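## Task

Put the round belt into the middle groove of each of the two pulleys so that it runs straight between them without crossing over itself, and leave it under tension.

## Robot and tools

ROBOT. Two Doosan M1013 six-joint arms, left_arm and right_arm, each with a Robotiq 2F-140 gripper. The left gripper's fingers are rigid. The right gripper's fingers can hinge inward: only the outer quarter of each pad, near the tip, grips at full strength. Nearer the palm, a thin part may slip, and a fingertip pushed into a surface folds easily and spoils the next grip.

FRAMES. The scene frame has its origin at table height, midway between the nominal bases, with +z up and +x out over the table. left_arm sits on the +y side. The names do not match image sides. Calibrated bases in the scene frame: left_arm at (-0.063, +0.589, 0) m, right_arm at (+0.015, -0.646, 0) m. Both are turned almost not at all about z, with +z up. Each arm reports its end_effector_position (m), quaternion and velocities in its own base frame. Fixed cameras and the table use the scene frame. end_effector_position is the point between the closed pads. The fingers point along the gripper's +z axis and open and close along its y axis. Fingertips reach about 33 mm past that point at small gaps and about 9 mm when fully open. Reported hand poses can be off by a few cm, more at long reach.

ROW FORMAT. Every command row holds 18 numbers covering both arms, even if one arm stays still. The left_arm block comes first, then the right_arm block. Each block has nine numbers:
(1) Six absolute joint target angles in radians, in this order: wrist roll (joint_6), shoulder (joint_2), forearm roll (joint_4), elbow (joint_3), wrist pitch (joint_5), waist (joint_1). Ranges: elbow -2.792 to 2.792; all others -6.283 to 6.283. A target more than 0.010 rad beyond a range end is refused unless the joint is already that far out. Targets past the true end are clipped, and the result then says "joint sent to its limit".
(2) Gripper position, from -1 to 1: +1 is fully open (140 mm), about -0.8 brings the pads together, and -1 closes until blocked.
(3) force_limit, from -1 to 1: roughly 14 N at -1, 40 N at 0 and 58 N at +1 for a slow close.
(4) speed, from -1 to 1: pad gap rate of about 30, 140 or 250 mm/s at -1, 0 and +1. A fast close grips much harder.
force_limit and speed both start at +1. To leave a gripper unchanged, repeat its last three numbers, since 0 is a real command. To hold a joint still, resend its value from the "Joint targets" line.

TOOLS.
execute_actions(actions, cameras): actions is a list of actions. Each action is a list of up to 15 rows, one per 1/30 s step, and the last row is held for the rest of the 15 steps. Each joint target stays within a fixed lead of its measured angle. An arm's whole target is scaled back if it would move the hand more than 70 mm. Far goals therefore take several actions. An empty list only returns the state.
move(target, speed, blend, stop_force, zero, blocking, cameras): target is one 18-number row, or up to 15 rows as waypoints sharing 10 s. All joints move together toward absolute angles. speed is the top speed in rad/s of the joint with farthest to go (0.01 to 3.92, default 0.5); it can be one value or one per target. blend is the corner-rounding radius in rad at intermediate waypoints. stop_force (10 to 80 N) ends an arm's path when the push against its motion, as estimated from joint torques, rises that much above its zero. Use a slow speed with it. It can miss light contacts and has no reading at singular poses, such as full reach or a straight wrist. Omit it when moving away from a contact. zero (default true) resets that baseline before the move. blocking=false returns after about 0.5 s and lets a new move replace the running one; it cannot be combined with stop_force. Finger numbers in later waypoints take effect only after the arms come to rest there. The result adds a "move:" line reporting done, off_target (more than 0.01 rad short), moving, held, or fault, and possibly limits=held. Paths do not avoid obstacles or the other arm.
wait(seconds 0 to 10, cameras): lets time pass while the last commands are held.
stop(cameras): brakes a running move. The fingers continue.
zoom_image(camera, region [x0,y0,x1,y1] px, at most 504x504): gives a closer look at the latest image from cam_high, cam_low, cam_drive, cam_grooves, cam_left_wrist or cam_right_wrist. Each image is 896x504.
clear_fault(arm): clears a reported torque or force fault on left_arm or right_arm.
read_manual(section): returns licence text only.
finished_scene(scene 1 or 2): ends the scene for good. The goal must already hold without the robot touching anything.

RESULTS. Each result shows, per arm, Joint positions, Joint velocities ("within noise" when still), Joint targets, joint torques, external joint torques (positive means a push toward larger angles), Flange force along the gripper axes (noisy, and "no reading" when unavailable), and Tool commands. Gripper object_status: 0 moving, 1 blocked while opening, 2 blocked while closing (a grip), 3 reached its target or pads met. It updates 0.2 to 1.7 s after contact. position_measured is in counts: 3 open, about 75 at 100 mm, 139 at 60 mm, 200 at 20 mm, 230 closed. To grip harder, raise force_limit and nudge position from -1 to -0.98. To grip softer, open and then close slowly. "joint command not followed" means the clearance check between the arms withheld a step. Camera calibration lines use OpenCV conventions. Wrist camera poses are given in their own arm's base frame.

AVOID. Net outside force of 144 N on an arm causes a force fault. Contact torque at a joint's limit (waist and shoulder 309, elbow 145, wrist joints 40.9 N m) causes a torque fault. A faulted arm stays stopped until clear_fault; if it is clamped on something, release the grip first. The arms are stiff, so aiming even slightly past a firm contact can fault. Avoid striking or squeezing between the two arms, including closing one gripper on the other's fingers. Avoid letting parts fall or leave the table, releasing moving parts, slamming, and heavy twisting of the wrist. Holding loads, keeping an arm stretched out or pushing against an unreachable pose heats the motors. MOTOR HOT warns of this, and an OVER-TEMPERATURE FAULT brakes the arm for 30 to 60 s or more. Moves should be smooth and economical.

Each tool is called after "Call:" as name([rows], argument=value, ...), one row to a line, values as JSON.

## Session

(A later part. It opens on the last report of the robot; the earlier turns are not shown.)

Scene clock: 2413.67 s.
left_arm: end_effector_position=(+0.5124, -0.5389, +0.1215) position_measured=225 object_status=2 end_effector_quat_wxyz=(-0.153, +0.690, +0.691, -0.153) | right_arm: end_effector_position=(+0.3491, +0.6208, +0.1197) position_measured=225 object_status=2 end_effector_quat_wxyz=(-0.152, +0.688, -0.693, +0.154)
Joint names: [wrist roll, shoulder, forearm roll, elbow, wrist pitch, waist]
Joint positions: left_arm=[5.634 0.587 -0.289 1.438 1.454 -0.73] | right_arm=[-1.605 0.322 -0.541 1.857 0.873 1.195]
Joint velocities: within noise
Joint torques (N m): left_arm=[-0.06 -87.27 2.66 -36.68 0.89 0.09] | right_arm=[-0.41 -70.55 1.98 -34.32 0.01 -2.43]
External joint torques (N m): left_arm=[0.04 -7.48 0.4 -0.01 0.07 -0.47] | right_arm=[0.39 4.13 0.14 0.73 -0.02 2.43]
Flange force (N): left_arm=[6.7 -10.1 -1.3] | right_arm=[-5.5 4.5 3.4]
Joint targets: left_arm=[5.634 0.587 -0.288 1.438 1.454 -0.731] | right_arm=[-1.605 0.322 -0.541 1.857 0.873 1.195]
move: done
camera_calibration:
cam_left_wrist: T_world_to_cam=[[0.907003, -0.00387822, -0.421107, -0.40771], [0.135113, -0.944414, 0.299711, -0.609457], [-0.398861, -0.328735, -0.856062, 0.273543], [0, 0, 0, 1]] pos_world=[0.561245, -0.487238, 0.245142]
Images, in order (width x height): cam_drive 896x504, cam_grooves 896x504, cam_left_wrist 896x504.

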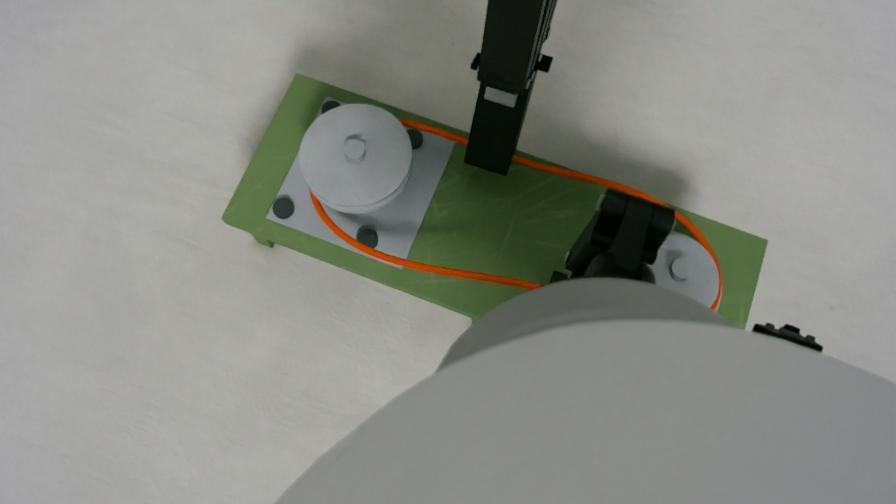

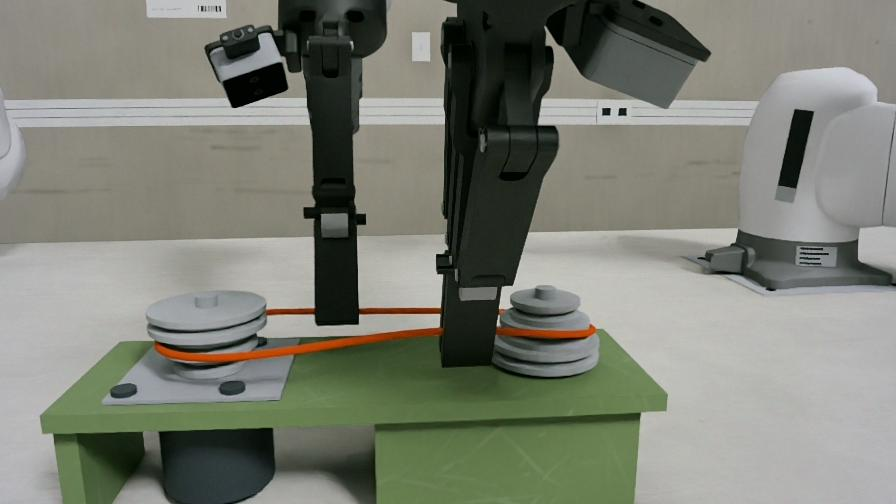

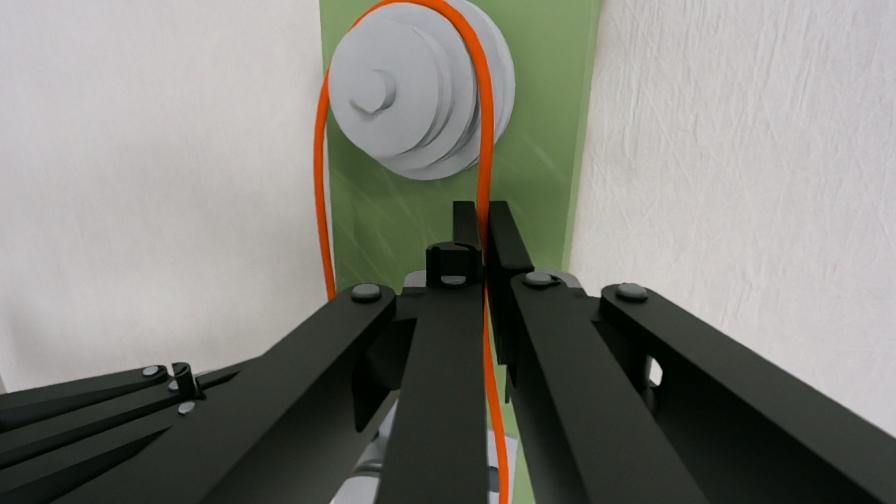

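Call:
move(target=[5.6355, 0.5898, -0.2885, 1.4419, 1.4489, -0.7305, -1, -1, -1, -1.6048, 0.3223, -0.54086, 1.85696, 0.87254, 1.1947, -1, -1, -1], speed=0.05, cameras=["cam_grooves", "cam_drive", "cam_left_wrist", "cam_low"])

Call:
zoom_image(camera="cam_grooves", region=[480, 280, 630, 390])

Call:
zoom_image(camera="cam_low", region=[560, 210, 640, 255])

Scene clock: 2444.17 s.
left_arm: end_effector_position=(+0.5123, -0.5387, +0.1177) position_measured=225 object_status=2 end_effector_quat_wxyz=(-0.153, +0.690, +0.691, -0.153) | right_arm: end_effector_position=(+0.3491, +0.6208, +0.1197) position_measured=225 object_status=2 end_effector_quat_wxyz=(-0.152, +0.688, -0.693, +0.154)
Joint names: [wrist roll, shoulder, forearm roll, elbow, wrist pitch, waist]
Joint positions: left_arm=[5.636 0.59 -0.289 1.442 1.449 -0.731] | right_arm=[-1.605 0.322 -0.541 1.857 0.873 1.195]
Joint velocities: within noise
Joint torques (N m): left_arm=[-0.08 -86.94 2.71 -36.6 0.91 -0.2] | right_arm=[-0.4 -70.89 1.96 -34.3 0 -2.54]
External joint torques (N m): left_arm=[0.05 -8.06 0.37 -0.02 0.05 0.46] | right_arm=[0.38 4.39 0.17 0.68 -0.01 2.59]
Flange force (N): left_arm=[8.0 -10.2 -1.8] | right_arm=[-6.0 4.6 3.5]
Joint targets: left_arm=[5.636 0.590 -0.288 1.442 1.449 -0.731] | right_arm=[-1.605 0.322 -0.541 1.857 0.873 1.195]
move: done
camera_calibration:
cam_left_wrist: T_world_to_cam=[[0.907039, -0.00399433, -0.421028, -0.409181], [0.134939, -0.944454, 0.299664, -0.608043], [-0.398839, -0.328619, -0.856117, 0.270419], [0, 0, 0, 1]] pos_world=[0.561045, -0.487038, 0.241442]
Images, in order (width x height): cam_low 896x504, cam_drive 896x504, cam_grooves 896x504, cam_left_wrist 896x504.

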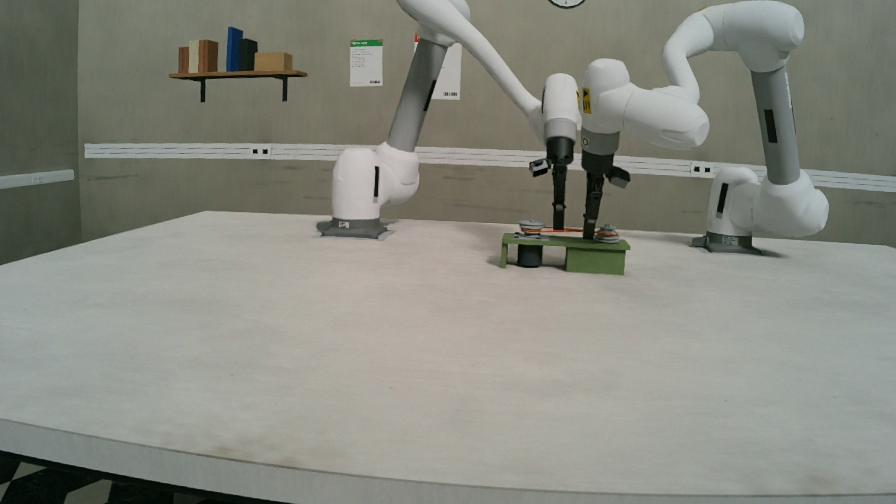

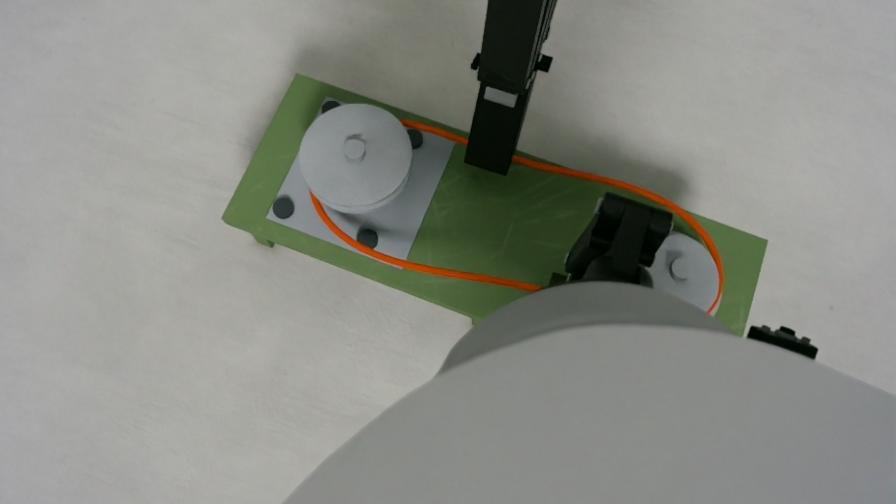

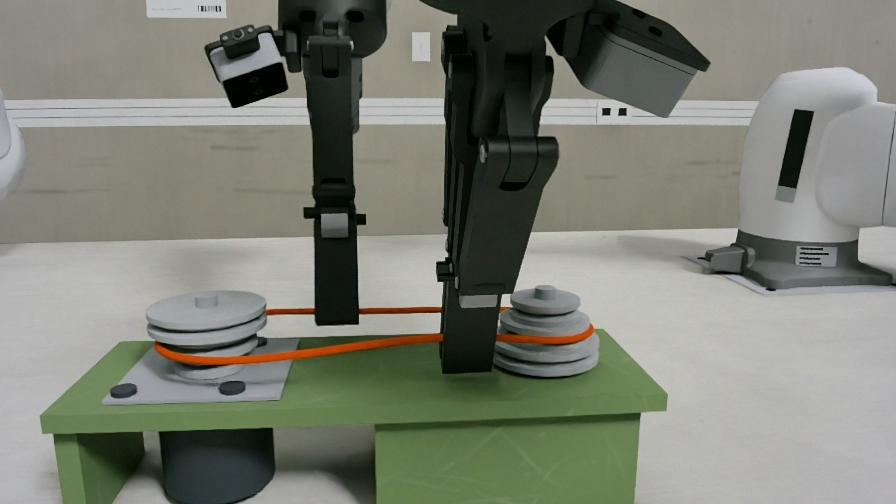

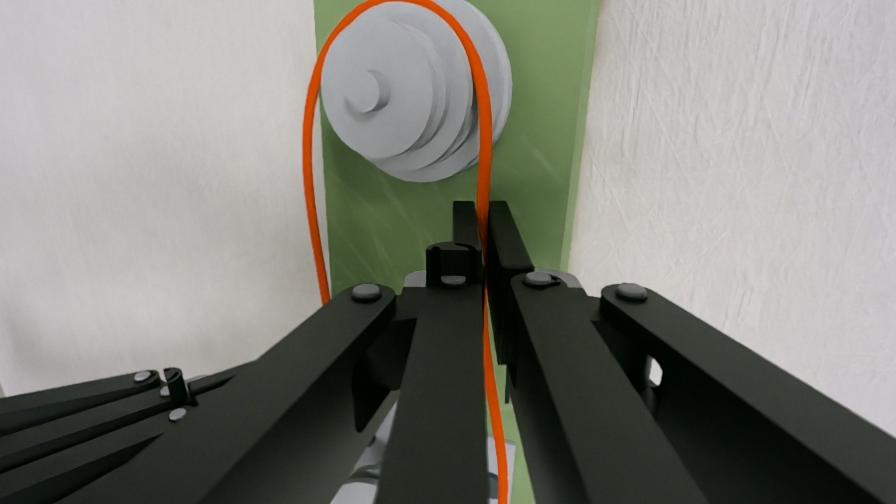

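Scaled by 3.360 from the camera's 896x504 image, which has a finer 1280x720 frame.

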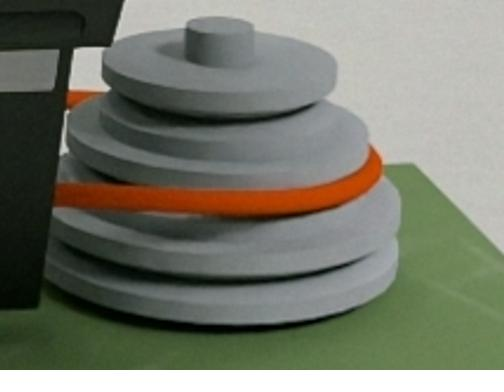

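Scaled by 6.300 from the camera's 896x504 image, which has a finer 1280x720 frame.

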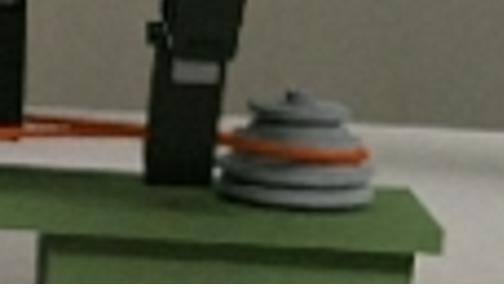

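Call:
move([
  [5.6355, 0.5898, -0.2885, 1.4419, 1.4489, -0.7305, -1, -1, -1, -1.6048, 0.3223, -0.54086, 1.85696, 0.87254, 1.1947, -0.7, -1, -1],
  [5.6355, 0.5898, -0.2885, 1.4419, 1.4489, -0.7305, -1, -1, -1, -1.6321, 0.3003, -0.5459, 1.8928, 0.8439, 1.1549, -0.7, -1, -1],
], speed=0.06, cameras=["cam_grooves", "cam_drive", "cam_left_wrist", "cam_right_wrist"])

Call:
zoom_image(camera="cam_grooves", region=[110, 285, 260, 405])

Call:
zoom_image(camera="cam_grooves", region=[480, 280, 630, 390])

Scene clock: 2456.23 s.
left_arm: end_effector_position=(+0.5123, -0.5387, +0.1177) position_measured=225 object_status=2 end_effector_quat_wxyz=(-0.153, +0.690, +0.691, -0.153) | right_arm: end_effector_position=(+0.3666, +0.5961, +0.1175) position_measured=217 object_status=3 end_effector_quat_wxyz=(-0.152, +0.688, -0.693, +0.154)
Joint names: [wrist roll, shoulder, forearm roll, elbow, wrist pitch, waist]
Joint positions: left_arm=[5.636 0.59 -0.289 1.442 1.449 -0.73] | right_arm=[-1.632 0.3 -0.546 1.893 0.844 1.155]
Joint velocities: within noise
Joint torques (N m): left_arm=[-0.05 -87.45 2.58 -36.67 0.83 0] | right_arm=[-0.46 -68.27 1.8 -33.99 0.17 -2.99]
External joint torques (N m): left_arm=[0.03 -7.66 0.5 -0.11 0.13 -0.05] | right_arm=[0.44 3.97 0.32 0.6 -0.21 3.02]
Flange force (N): left_arm=[7.0 -9.8 -1.8] | right_arm=[-6.0 5.2 3.1]
Joint targets: left_arm=[5.636 0.590 -0.288 1.442 1.449 -0.731] | right_arm=[-1.632 0.300 -0.546 1.893 0.844 1.155]
move: done
camera_calibration:
cam_left_wrist: T_world_to_cam=[[0.907039, -0.00399433, -0.421028, -0.409181], [0.134939, -0.944454, 0.299664, -0.608043], [-0.398839, -0.328619, -0.856117, 0.270419], [0, 0, 0, 1]] pos_world=[0.561045, -0.487038, 0.241442]
cam_right_wrist: T_world_to_cam=[[-0.906565, 0.0113138, -0.421914, 0.387418], [-0.142714, 0.932544, 0.331655, -0.540863], [0.397206, 0.36088, -0.843797, -0.119598], [0, 0, 0, 1]] pos_world=[0.321536, 0.543156, 0.24192]
Images, in order (width x height): cam_drive 896x504, cam_grooves 896x504, cam_left_wrist 896x504, cam_right_wrist 896x504.

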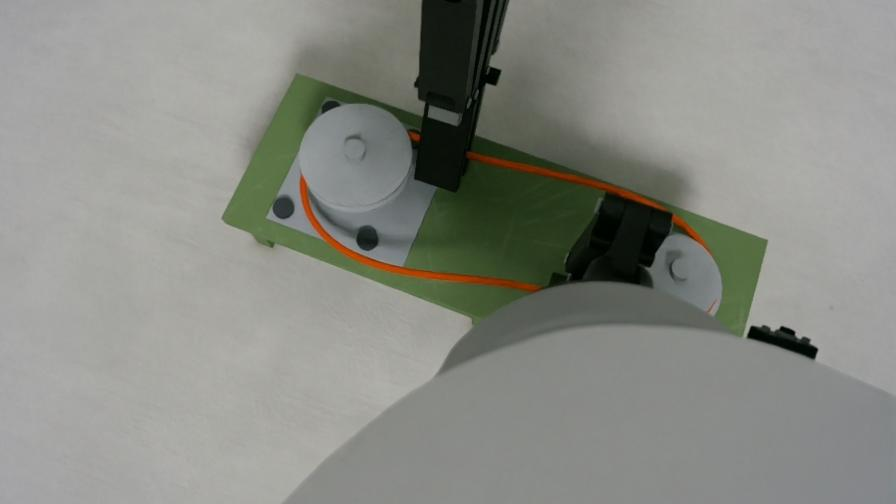

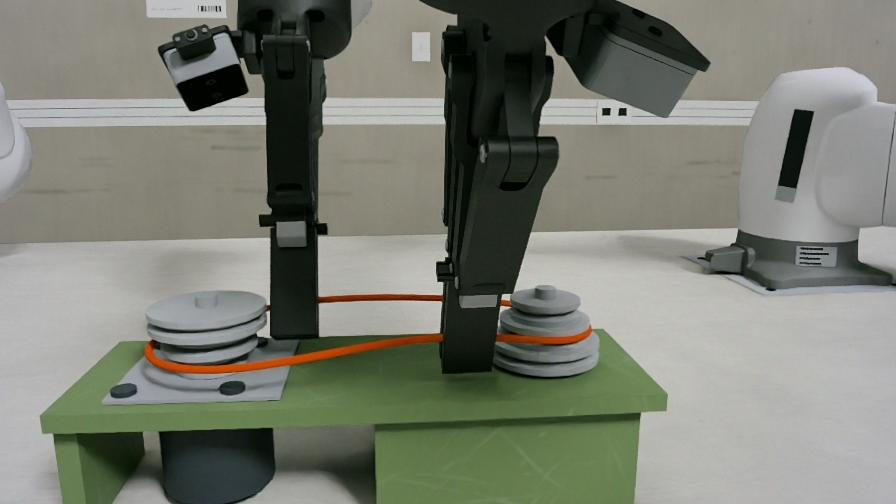

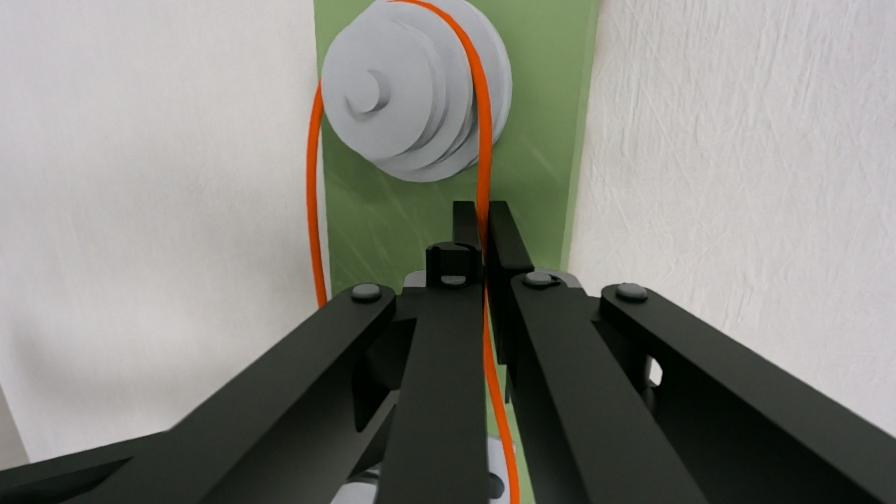

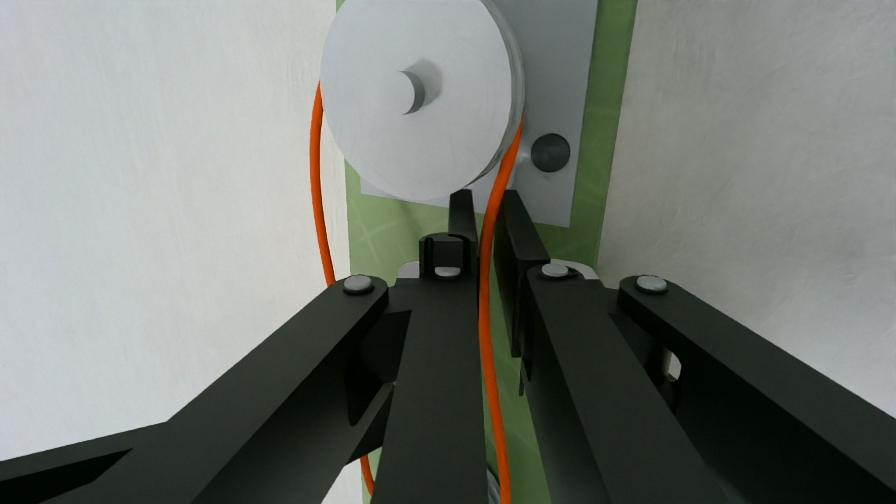

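Scaled by 3.360 from the camera's 896x504 image, which has a finer 1280x720 frame.

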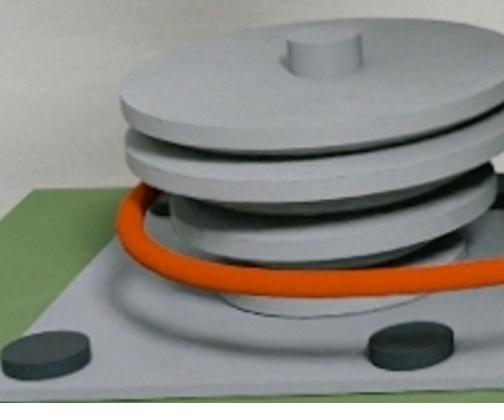

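Scaled by 3.360 from the camera's 896x504 image, which has a finer 1280x720 frame.

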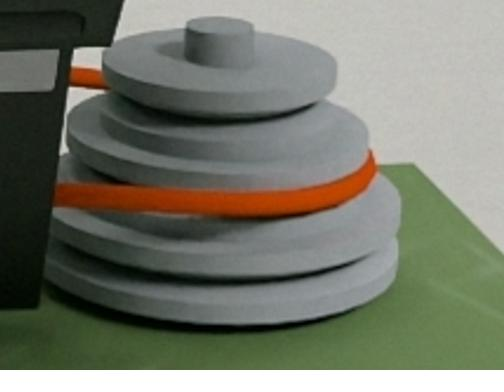

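Call:
move(target=[5.6355, 0.5898, -0.2885, 1.4419, 1.4489, -0.7305, -1, -1, -1, -1.6321, 0.3003, -0.5459, 1.8928, 0.8439, 1.1549, -1, -1, -1], speed=0.06, cameras=["cam_grooves", "cam_right_wrist"])

Call:
zoom_image(camera="cam_grooves", region=[110, 275, 360, 405])

Call:
zoom_image(camera="cam_right_wrist", region=[300, 0, 620, 260])

Scene clock: 2476.17 s.
left_arm: end_effector_position=(+0.5123, -0.5387, +0.1177) position_measured=225 object_status=2 end_effector_quat_wxyz=(-0.153, +0.690, +0.691, -0.153) | right_arm: end_effector_position=(+0.3666, +0.5961, +0.1175) position_measured=225 object_status=2 end_effector_quat_wxyz=(-0.152, +0.688, -0.693, +0.154)
Joint names: [wrist roll, shoulder, forearm roll, elbow, wrist pitch, waist]
Joint positions: left_arm=[5.636 0.59 -0.288 1.442 1.449 -0.73] | right_arm=[-1.632 0.3 -0.546 1.893 0.844 1.155]
Joint velocities: within noise
Joint torques (N m): left_arm=[-0.18 -87.18 2.55 -36.73 0.83 -0.1] | right_arm=[-0.43 -68.75 1.45 -33.9 0.47 -4.03]
External joint torques (N m): left_arm=[0.16 -7.64 0.51 0.21 0.13 0.14] | right_arm=[0.41 5.28 0.66 0.69 -0.51 3.89]
Flange force (N): left_arm=[7.8 -10.0 -1.4] | right_arm=[-7.9 6.2 4.3]
Joint targets: left_arm=[5.636 0.590 -0.288 1.442 1.449 -0.731] | right_arm=[-1.632 0.300 -0.546 1.893 0.844 1.155]
move: done
camera_calibration:
cam_right_wrist: T_world_to_cam=[[-0.906559, 0.011272, -0.421929, 0.387442], [-0.142754, 0.932545, 0.331635, -0.540846], [0.397205, 0.360879, -0.843798, -0.119598], [0, 0, 0, 1]] pos_world=[0.321536, 0.543156, 0.24192]
Images, in order (width x height): cam_grooves 896x504, cam_right_wrist 896x504.

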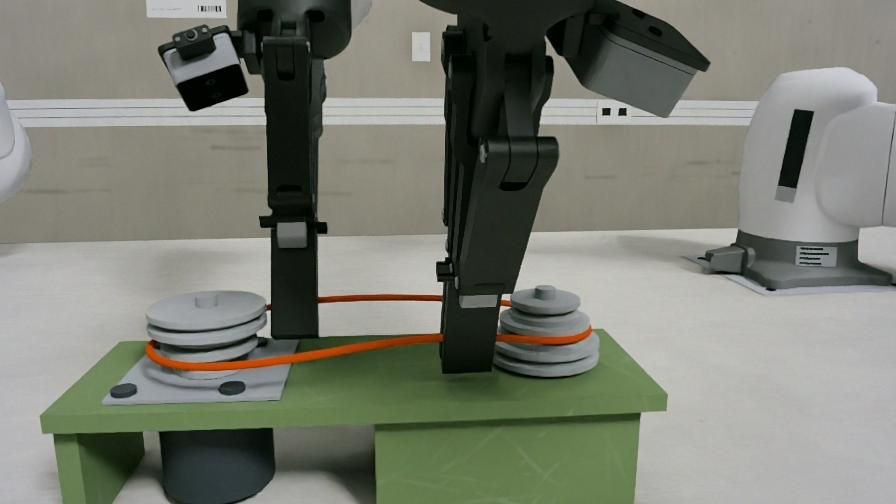

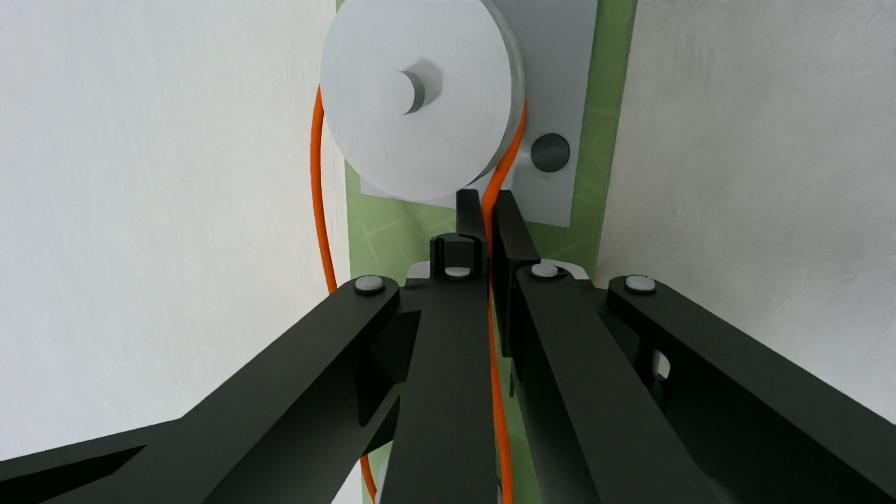

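Scaled by 2.016 from the camera's 896x504 image, which has a finer 1280x720 frame.

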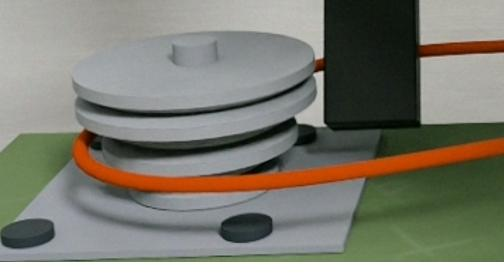

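Scaled by 1.575 from the camera's 896x504 image, which has a finer 1280x720 frame.

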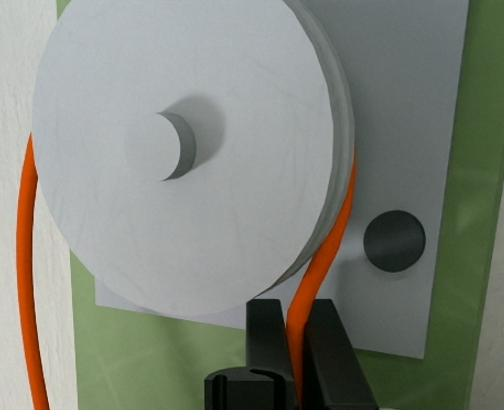

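Call:
move(target=[5.6355, 0.5898, -0.2885, 1.4419, 1.4489, -0.7305, -1, -1, -1, -1.6321, 0.3003, -0.5459, 1.8928, 0.8439, 1.1549, -0.45, -1, -1], speed=0.06, cameras=["cam_grooves", "cam_right_wrist", "cam_drive"])

Call:
zoom_image(camera="cam_grooves", region=[110, 275, 360, 405])

Call:
zoom_image(camera="cam_right_wrist", region=[300, 0, 620, 260])

Scene clock: 2521.57 s.
left_arm: end_effector_position=(+0.5123, -0.5387, +0.1178) position_measured=225 object_status=2 end_effector_quat_wxyz=(-0.153, +0.690, +0.691, -0.153) | right_arm: end_effector_position=(+0.3666, +0.5961, +0.1175) position_measured=186 object_status=0 end_effector_quat_wxyz=(-0.152, +0.688, -0.693, +0.154)
Joint names: [wrist roll, shoulder, forearm roll, elbow, wrist pitch, waist]
Joint positions: left_arm=[5.636 0.59 -0.288 1.442 1.449 -0.731] | right_arm=[-1.632 0.3 -0.546 1.893 0.844 1.155]
Joint velocities: within noise
Joint torques (N m): left_arm=[-0.1 -87.4 2.54 -36.7 0.83 -0.23] | right_arm=[-0.44 -67.95 1.94 -33.92 0.02 -2.45]
External joint torques (N m): left_arm=[0.08 -7.45 0.51 0.09 0.14 -0.22] | right_arm=[0.42 3.85 0.17 0.66 -0.06 2.55]
Flange force (N): left_arm=[7.0 -9.9 -1.4] | right_arm=[-5.5 4.6 3.2]
Joint targets: left_arm=[5.636 0.590 -0.288 1.442 1.449 -0.731] | right_arm=[-1.632 0.300 -0.546 1.893 0.844 1.155]
move: done
camera_calibration:
cam_right_wrist: T_world_to_cam=[[-0.906565, 0.0113138, -0.421914, 0.387418], [-0.142714, 0.932544, 0.331655, -0.540863], [0.397206, 0.36088, -0.843797, -0.119598], [0, 0, 0, 1]] pos_world=[0.321536, 0.543156, 0.24192]
Images, in order (width x height): cam_drive 896x504, cam_grooves 896x504, cam_right_wrist 896x504.

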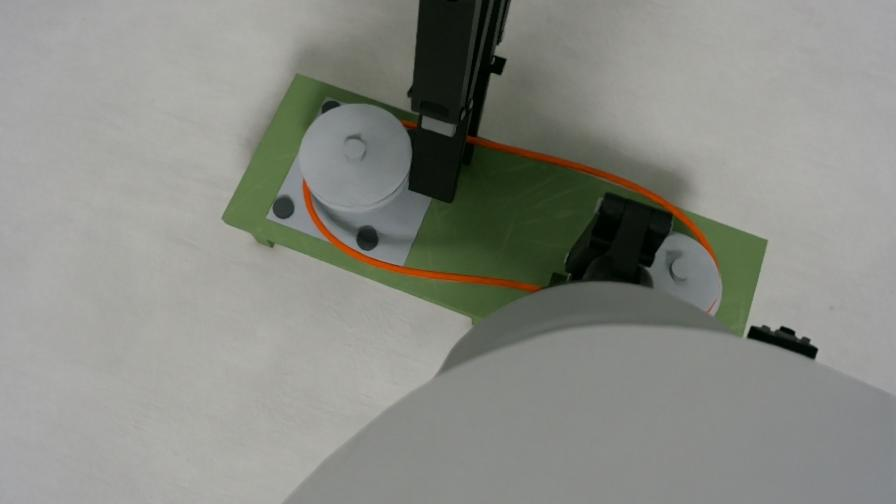

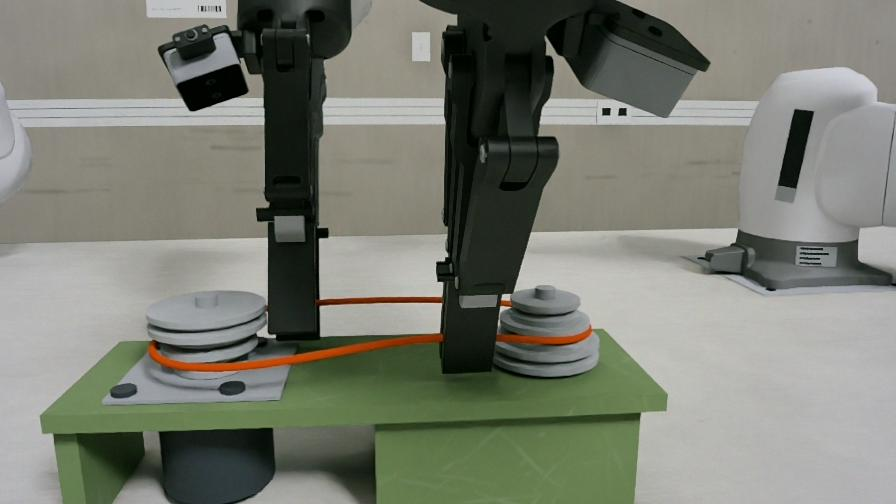

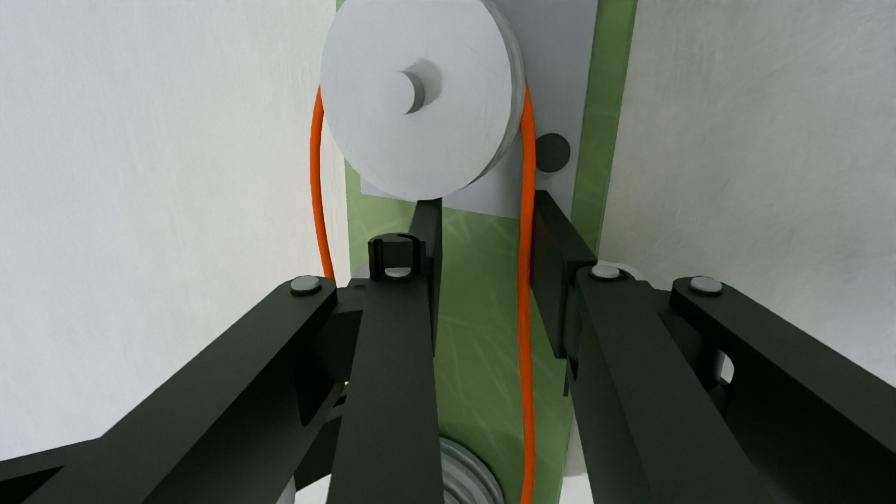

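Scaled by 2.016 from the camera's 896x504 image, which has a finer 1280x720 frame.

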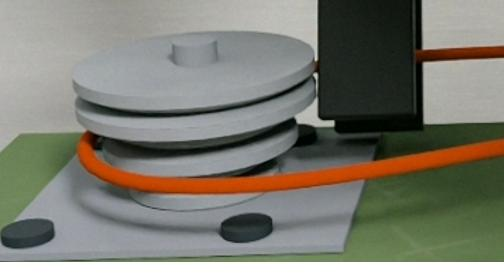

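Scaled by 1.575 from the camera's 896x504 image, which has a finer 1280x720 frame.

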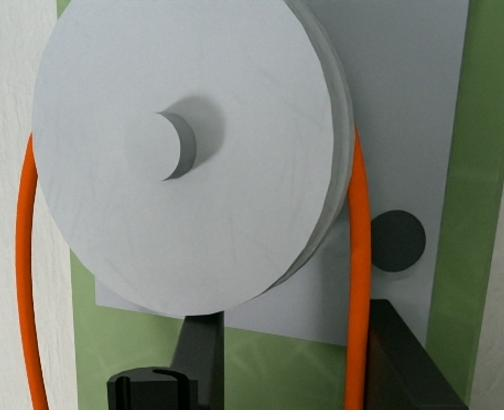

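Call:
move([
  [5.6355, 0.5898, -0.2885, 1.4419, 1.4489, -0.7305, -1, -1, -1, -1.6237, 0.2900, -0.5418, 1.8930, 0.8596, 1.1714, -0.45, -1, -1],
], speed=0.05, cameras=["cam_grooves", "cam_right_wrist"])

Call:
zoom_image(camera="cam_grooves", region=[110, 275, 360, 405])

Call:
zoom_image(camera="cam_right_wrist", region=[300, 0, 620, 260])

Scene clock: 2549.43 s.
left_arm: end_effector_position=(+0.5123, -0.5387, +0.1177) position_measured=225 object_status=2 end_effector_quat_wxyz=(-0.153, +0.690, +0.691, -0.153) | right_arm: end_effector_position=(+0.3556, +0.5971, +0.1240) position_measured=186 object_status=3 end_effector_quat_wxyz=(-0.152, +0.688, -0.693, +0.154)
Joint names: [wrist roll, shoulder, forearm roll, elbow, wrist pitch, waist]
Joint positions: left_arm=[5.636 0.59 -0.288 1.442 1.449 -0.731] | right_arm=[-1.624 0.29 -0.542 1.893 0.86 1.171]
Joint velocities: within noise
Joint torques (N m): left_arm=[0 -87.45 2.7 -36.98 0.75 -0.66] | right_arm=[-0.39 -66.88 1.98 -33.43 -0.05 -2.4]
External joint torques (N m): left_arm=[-0.02 -7.58 0.38 0.31 0.21 0.73] | right_arm=[0.37 3.43 0.15 -0.13 0.03 2.45]
Flange force (N): left_arm=[8.2 -9.8 -1.6] | right_arm=[-6.3 3.7 2.2]
Joint targets: left_arm=[5.636 0.590 -0.288 1.442 1.449 -0.731] | right_arm=[-1.624 0.290 -0.542 1.893 0.860 1.171]
move: done
camera_calibration:
cam_right_wrist: T_world_to_cam=[[-0.906578, 0.011397, -0.421885, 0.380127], [-0.142633, 0.932542, 0.331694, -0.545648], [0.397206, 0.360881, -0.843796, -0.110142], [0, 0, 0, 1]] pos_world=[0.310536, 0.544255, 0.24842]
Images, in order (width x height): cam_grooves 896x504, cam_right_wrist 896x504.

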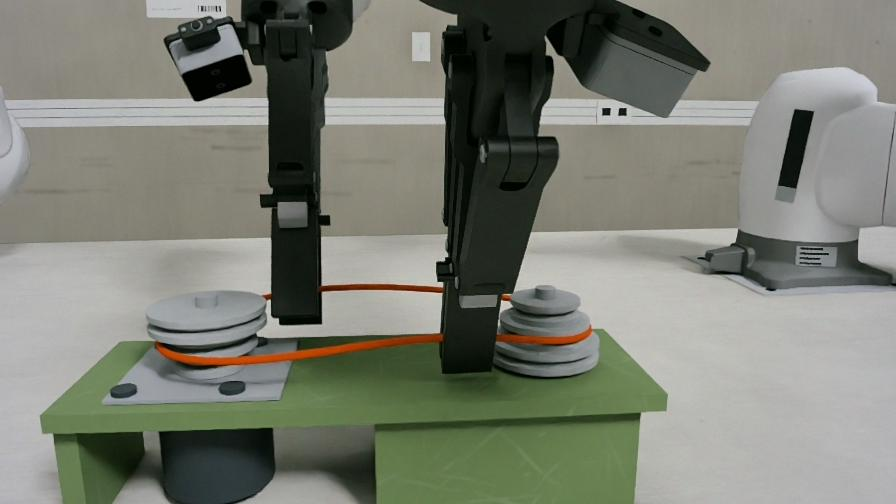

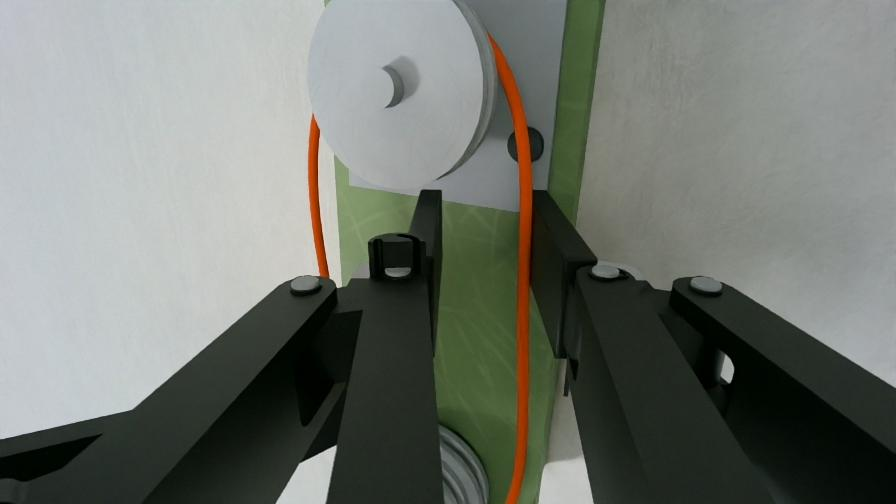

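Scaled by 2.016 from the camera's 896x504 image, which has a finer 1280x720 frame.

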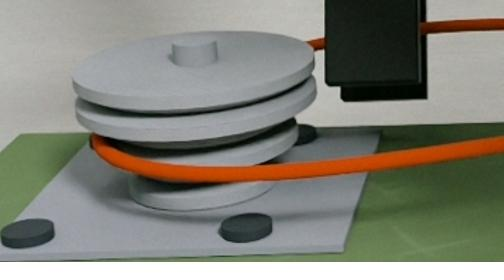

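Scaled by 1.575 from the camera's 896x504 image, which has a finer 1280x720 frame.

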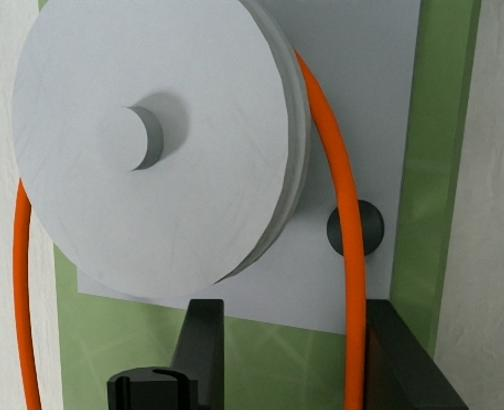

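Call:
move([
  [5.6355, 0.5898, -0.2885, 1.4419, 1.4489, -0.7305, -1, -1, -1, -1.6061, 0.2844, -0.5432, 1.9007, 0.8652, 1.1889, -0.45, -1, -1],
], speed=0.05, cameras=["cam_grooves", "cam_right_wrist"])

Call:
zoom_image(camera="cam_right_wrist", region=[300, 0, 620, 260])

Scene clock: 2588.23 s.
left_arm: end_effector_position=(+0.5123, -0.5387, +0.1177) position_measured=225 object_status=2 end_effector_quat_wxyz=(-0.153, +0.690, +0.691, -0.153) | right_arm: end_effector_position=(+0.3436, +0.5970, +0.1240) position_measured=186 object_status=3 end_effector_quat_wxyz=(-0.152, +0.688, -0.693, +0.154)
Joint names: [wrist roll, shoulder, forearm roll, elbow, wrist pitch, waist]
Joint positions: left_arm=[5.636 0.59 -0.288 1.442 1.449 -0.731] | right_arm=[-1.606 0.284 -0.543 1.901 0.865 1.189]
Joint velocities: within noise
Joint torques (N m): left_arm=[-0.03 -87.47 2.58 -36.74 0.88 0.17] | right_arm=[-0.43 -66.55 1.98 -33.88 0.02 -2.33]
External joint torques (N m): left_arm=[0.01 -7.28 0.45 0.21 0.09 -0.78] | right_arm=[0.41 3.85 0.14 0.39 -0.02 2.44]
Flange force (N): left_arm=[6.5 -10.3 -1.0] | right_arm=[-5.9 4.4 3.0]
Joint targets: left_arm=[5.636 0.590 -0.288 1.442 1.449 -0.731] | right_arm=[-1.606 0.284 -0.543 1.901 0.865 1.189]
move: done
camera_calibration:
cam_right_wrist: T_world_to_cam=[[-0.906535, 0.0113901, -0.421976, 0.369263], [-0.142629, 0.932582, 0.331584, -0.547262], [0.397304, 0.360779, -0.843794, -0.105314], [0, 0, 0, 1]] pos_world=[0.298536, 0.544155, 0.24842]
Images, in order (width x height): cam_grooves 896x504, cam_right_wrist 896x504.

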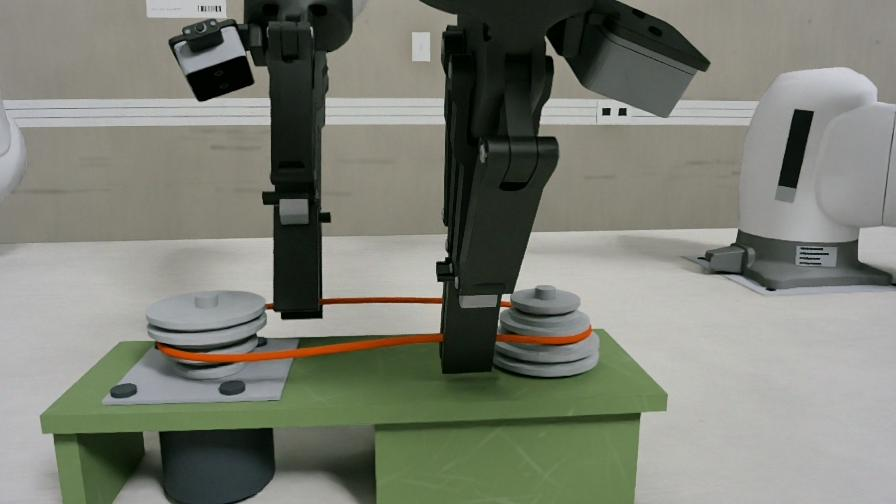

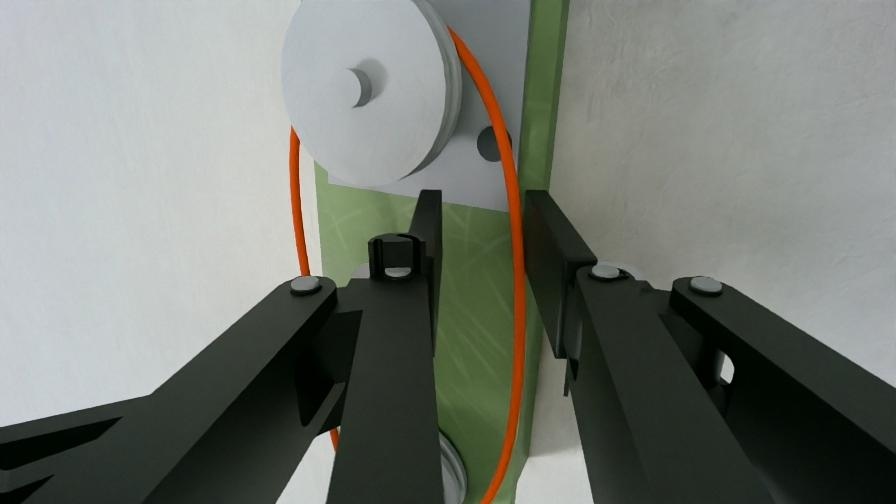

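Scaled by 1.575 from the camera's 896x504 image, which has a finer 1280x720 frame.

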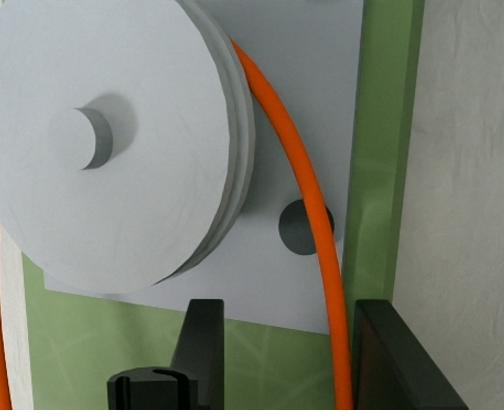

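Call:
move([
  [5.6355, 0.5898, -0.2885, 1.4419, 1.4489, -0.7305, -1, -1, -1, -1.6122, 0.2706, -0.5348, 1.8941, 0.8862, 1.1969, -0.45, -1, -1],
], speed=0.05, cameras=["cam_grooves", "cam_right_wrist"])

Call:
zoom_image(camera="cam_grooves", region=[110, 275, 360, 405])

Scene clock: 2598.17 s.
left_arm: end_effector_position=(+0.5123, -0.5387, +0.1177) position_measured=225 object_status=2 end_effector_quat_wxyz=(-0.153, +0.690, +0.691, -0.153) | right_arm: end_effector_position=(+0.3382, +0.5970, +0.1358) position_measured=186 object_status=3 end_effector_quat_wxyz=(-0.152, +0.688, -0.693, +0.154)
Joint names: [wrist roll, shoulder, forearm roll, elbow, wrist pitch, waist]
Joint positions: left_arm=[5.636 0.59 -0.288 1.442 1.449 -0.731] | right_arm=[-1.612 0.271 -0.535 1.894 0.886 1.197]
Joint velocities: within noise
Joint torques (N m): left_arm=[-0.04 -87.11 2.65 -36.62 0.75 0.57] | right_arm=[-0.41 -65.73 2.1 -34.53 0.08 -2.42]
External joint torques (N m): left_arm=[0.02 -7.85 0.42 0 0.21 -0.58] | right_arm=[0.39 3.89 0.06 0.45 -0.09 2.38]
Flange force (N): left_arm=[6.8 -10.6 -1.7] | right_arm=[-5.8 4.4 3.1]
Joint targets: left_arm=[5.636 0.590 -0.288 1.442 1.449 -0.731] | right_arm=[-1.612 0.271 -0.535 1.894 0.886 1.197]
move: done
camera_calibration:
cam_right_wrist: T_world_to_cam=[[-0.906505, 0.0114672, -0.422038, 0.369312], [-0.142544, 0.93262, 0.331514, -0.551972], [0.397403, 0.360678, -0.84379, -0.0931865], [0, 0, 0, 1]] pos_world=[0.293136, 0.544155, 0.260221]
Images, in order (width x height): cam_grooves 896x504, cam_right_wrist 896x504.

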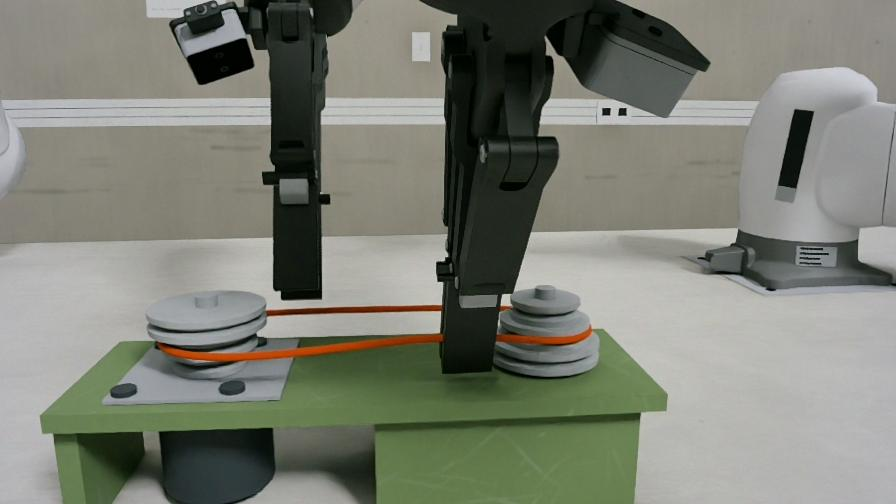

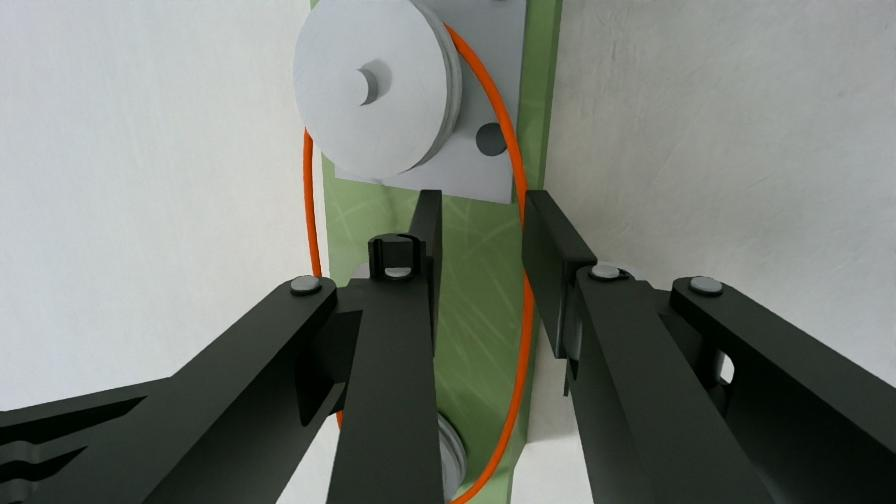

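Scaled by 2.016 from the camera's 896x504 image, which has a finer 1280x720 frame.

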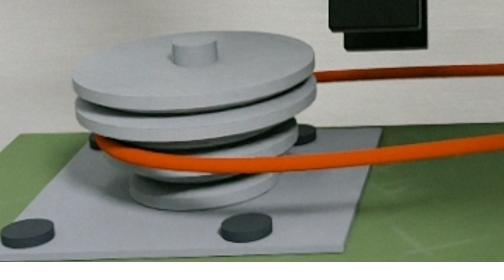

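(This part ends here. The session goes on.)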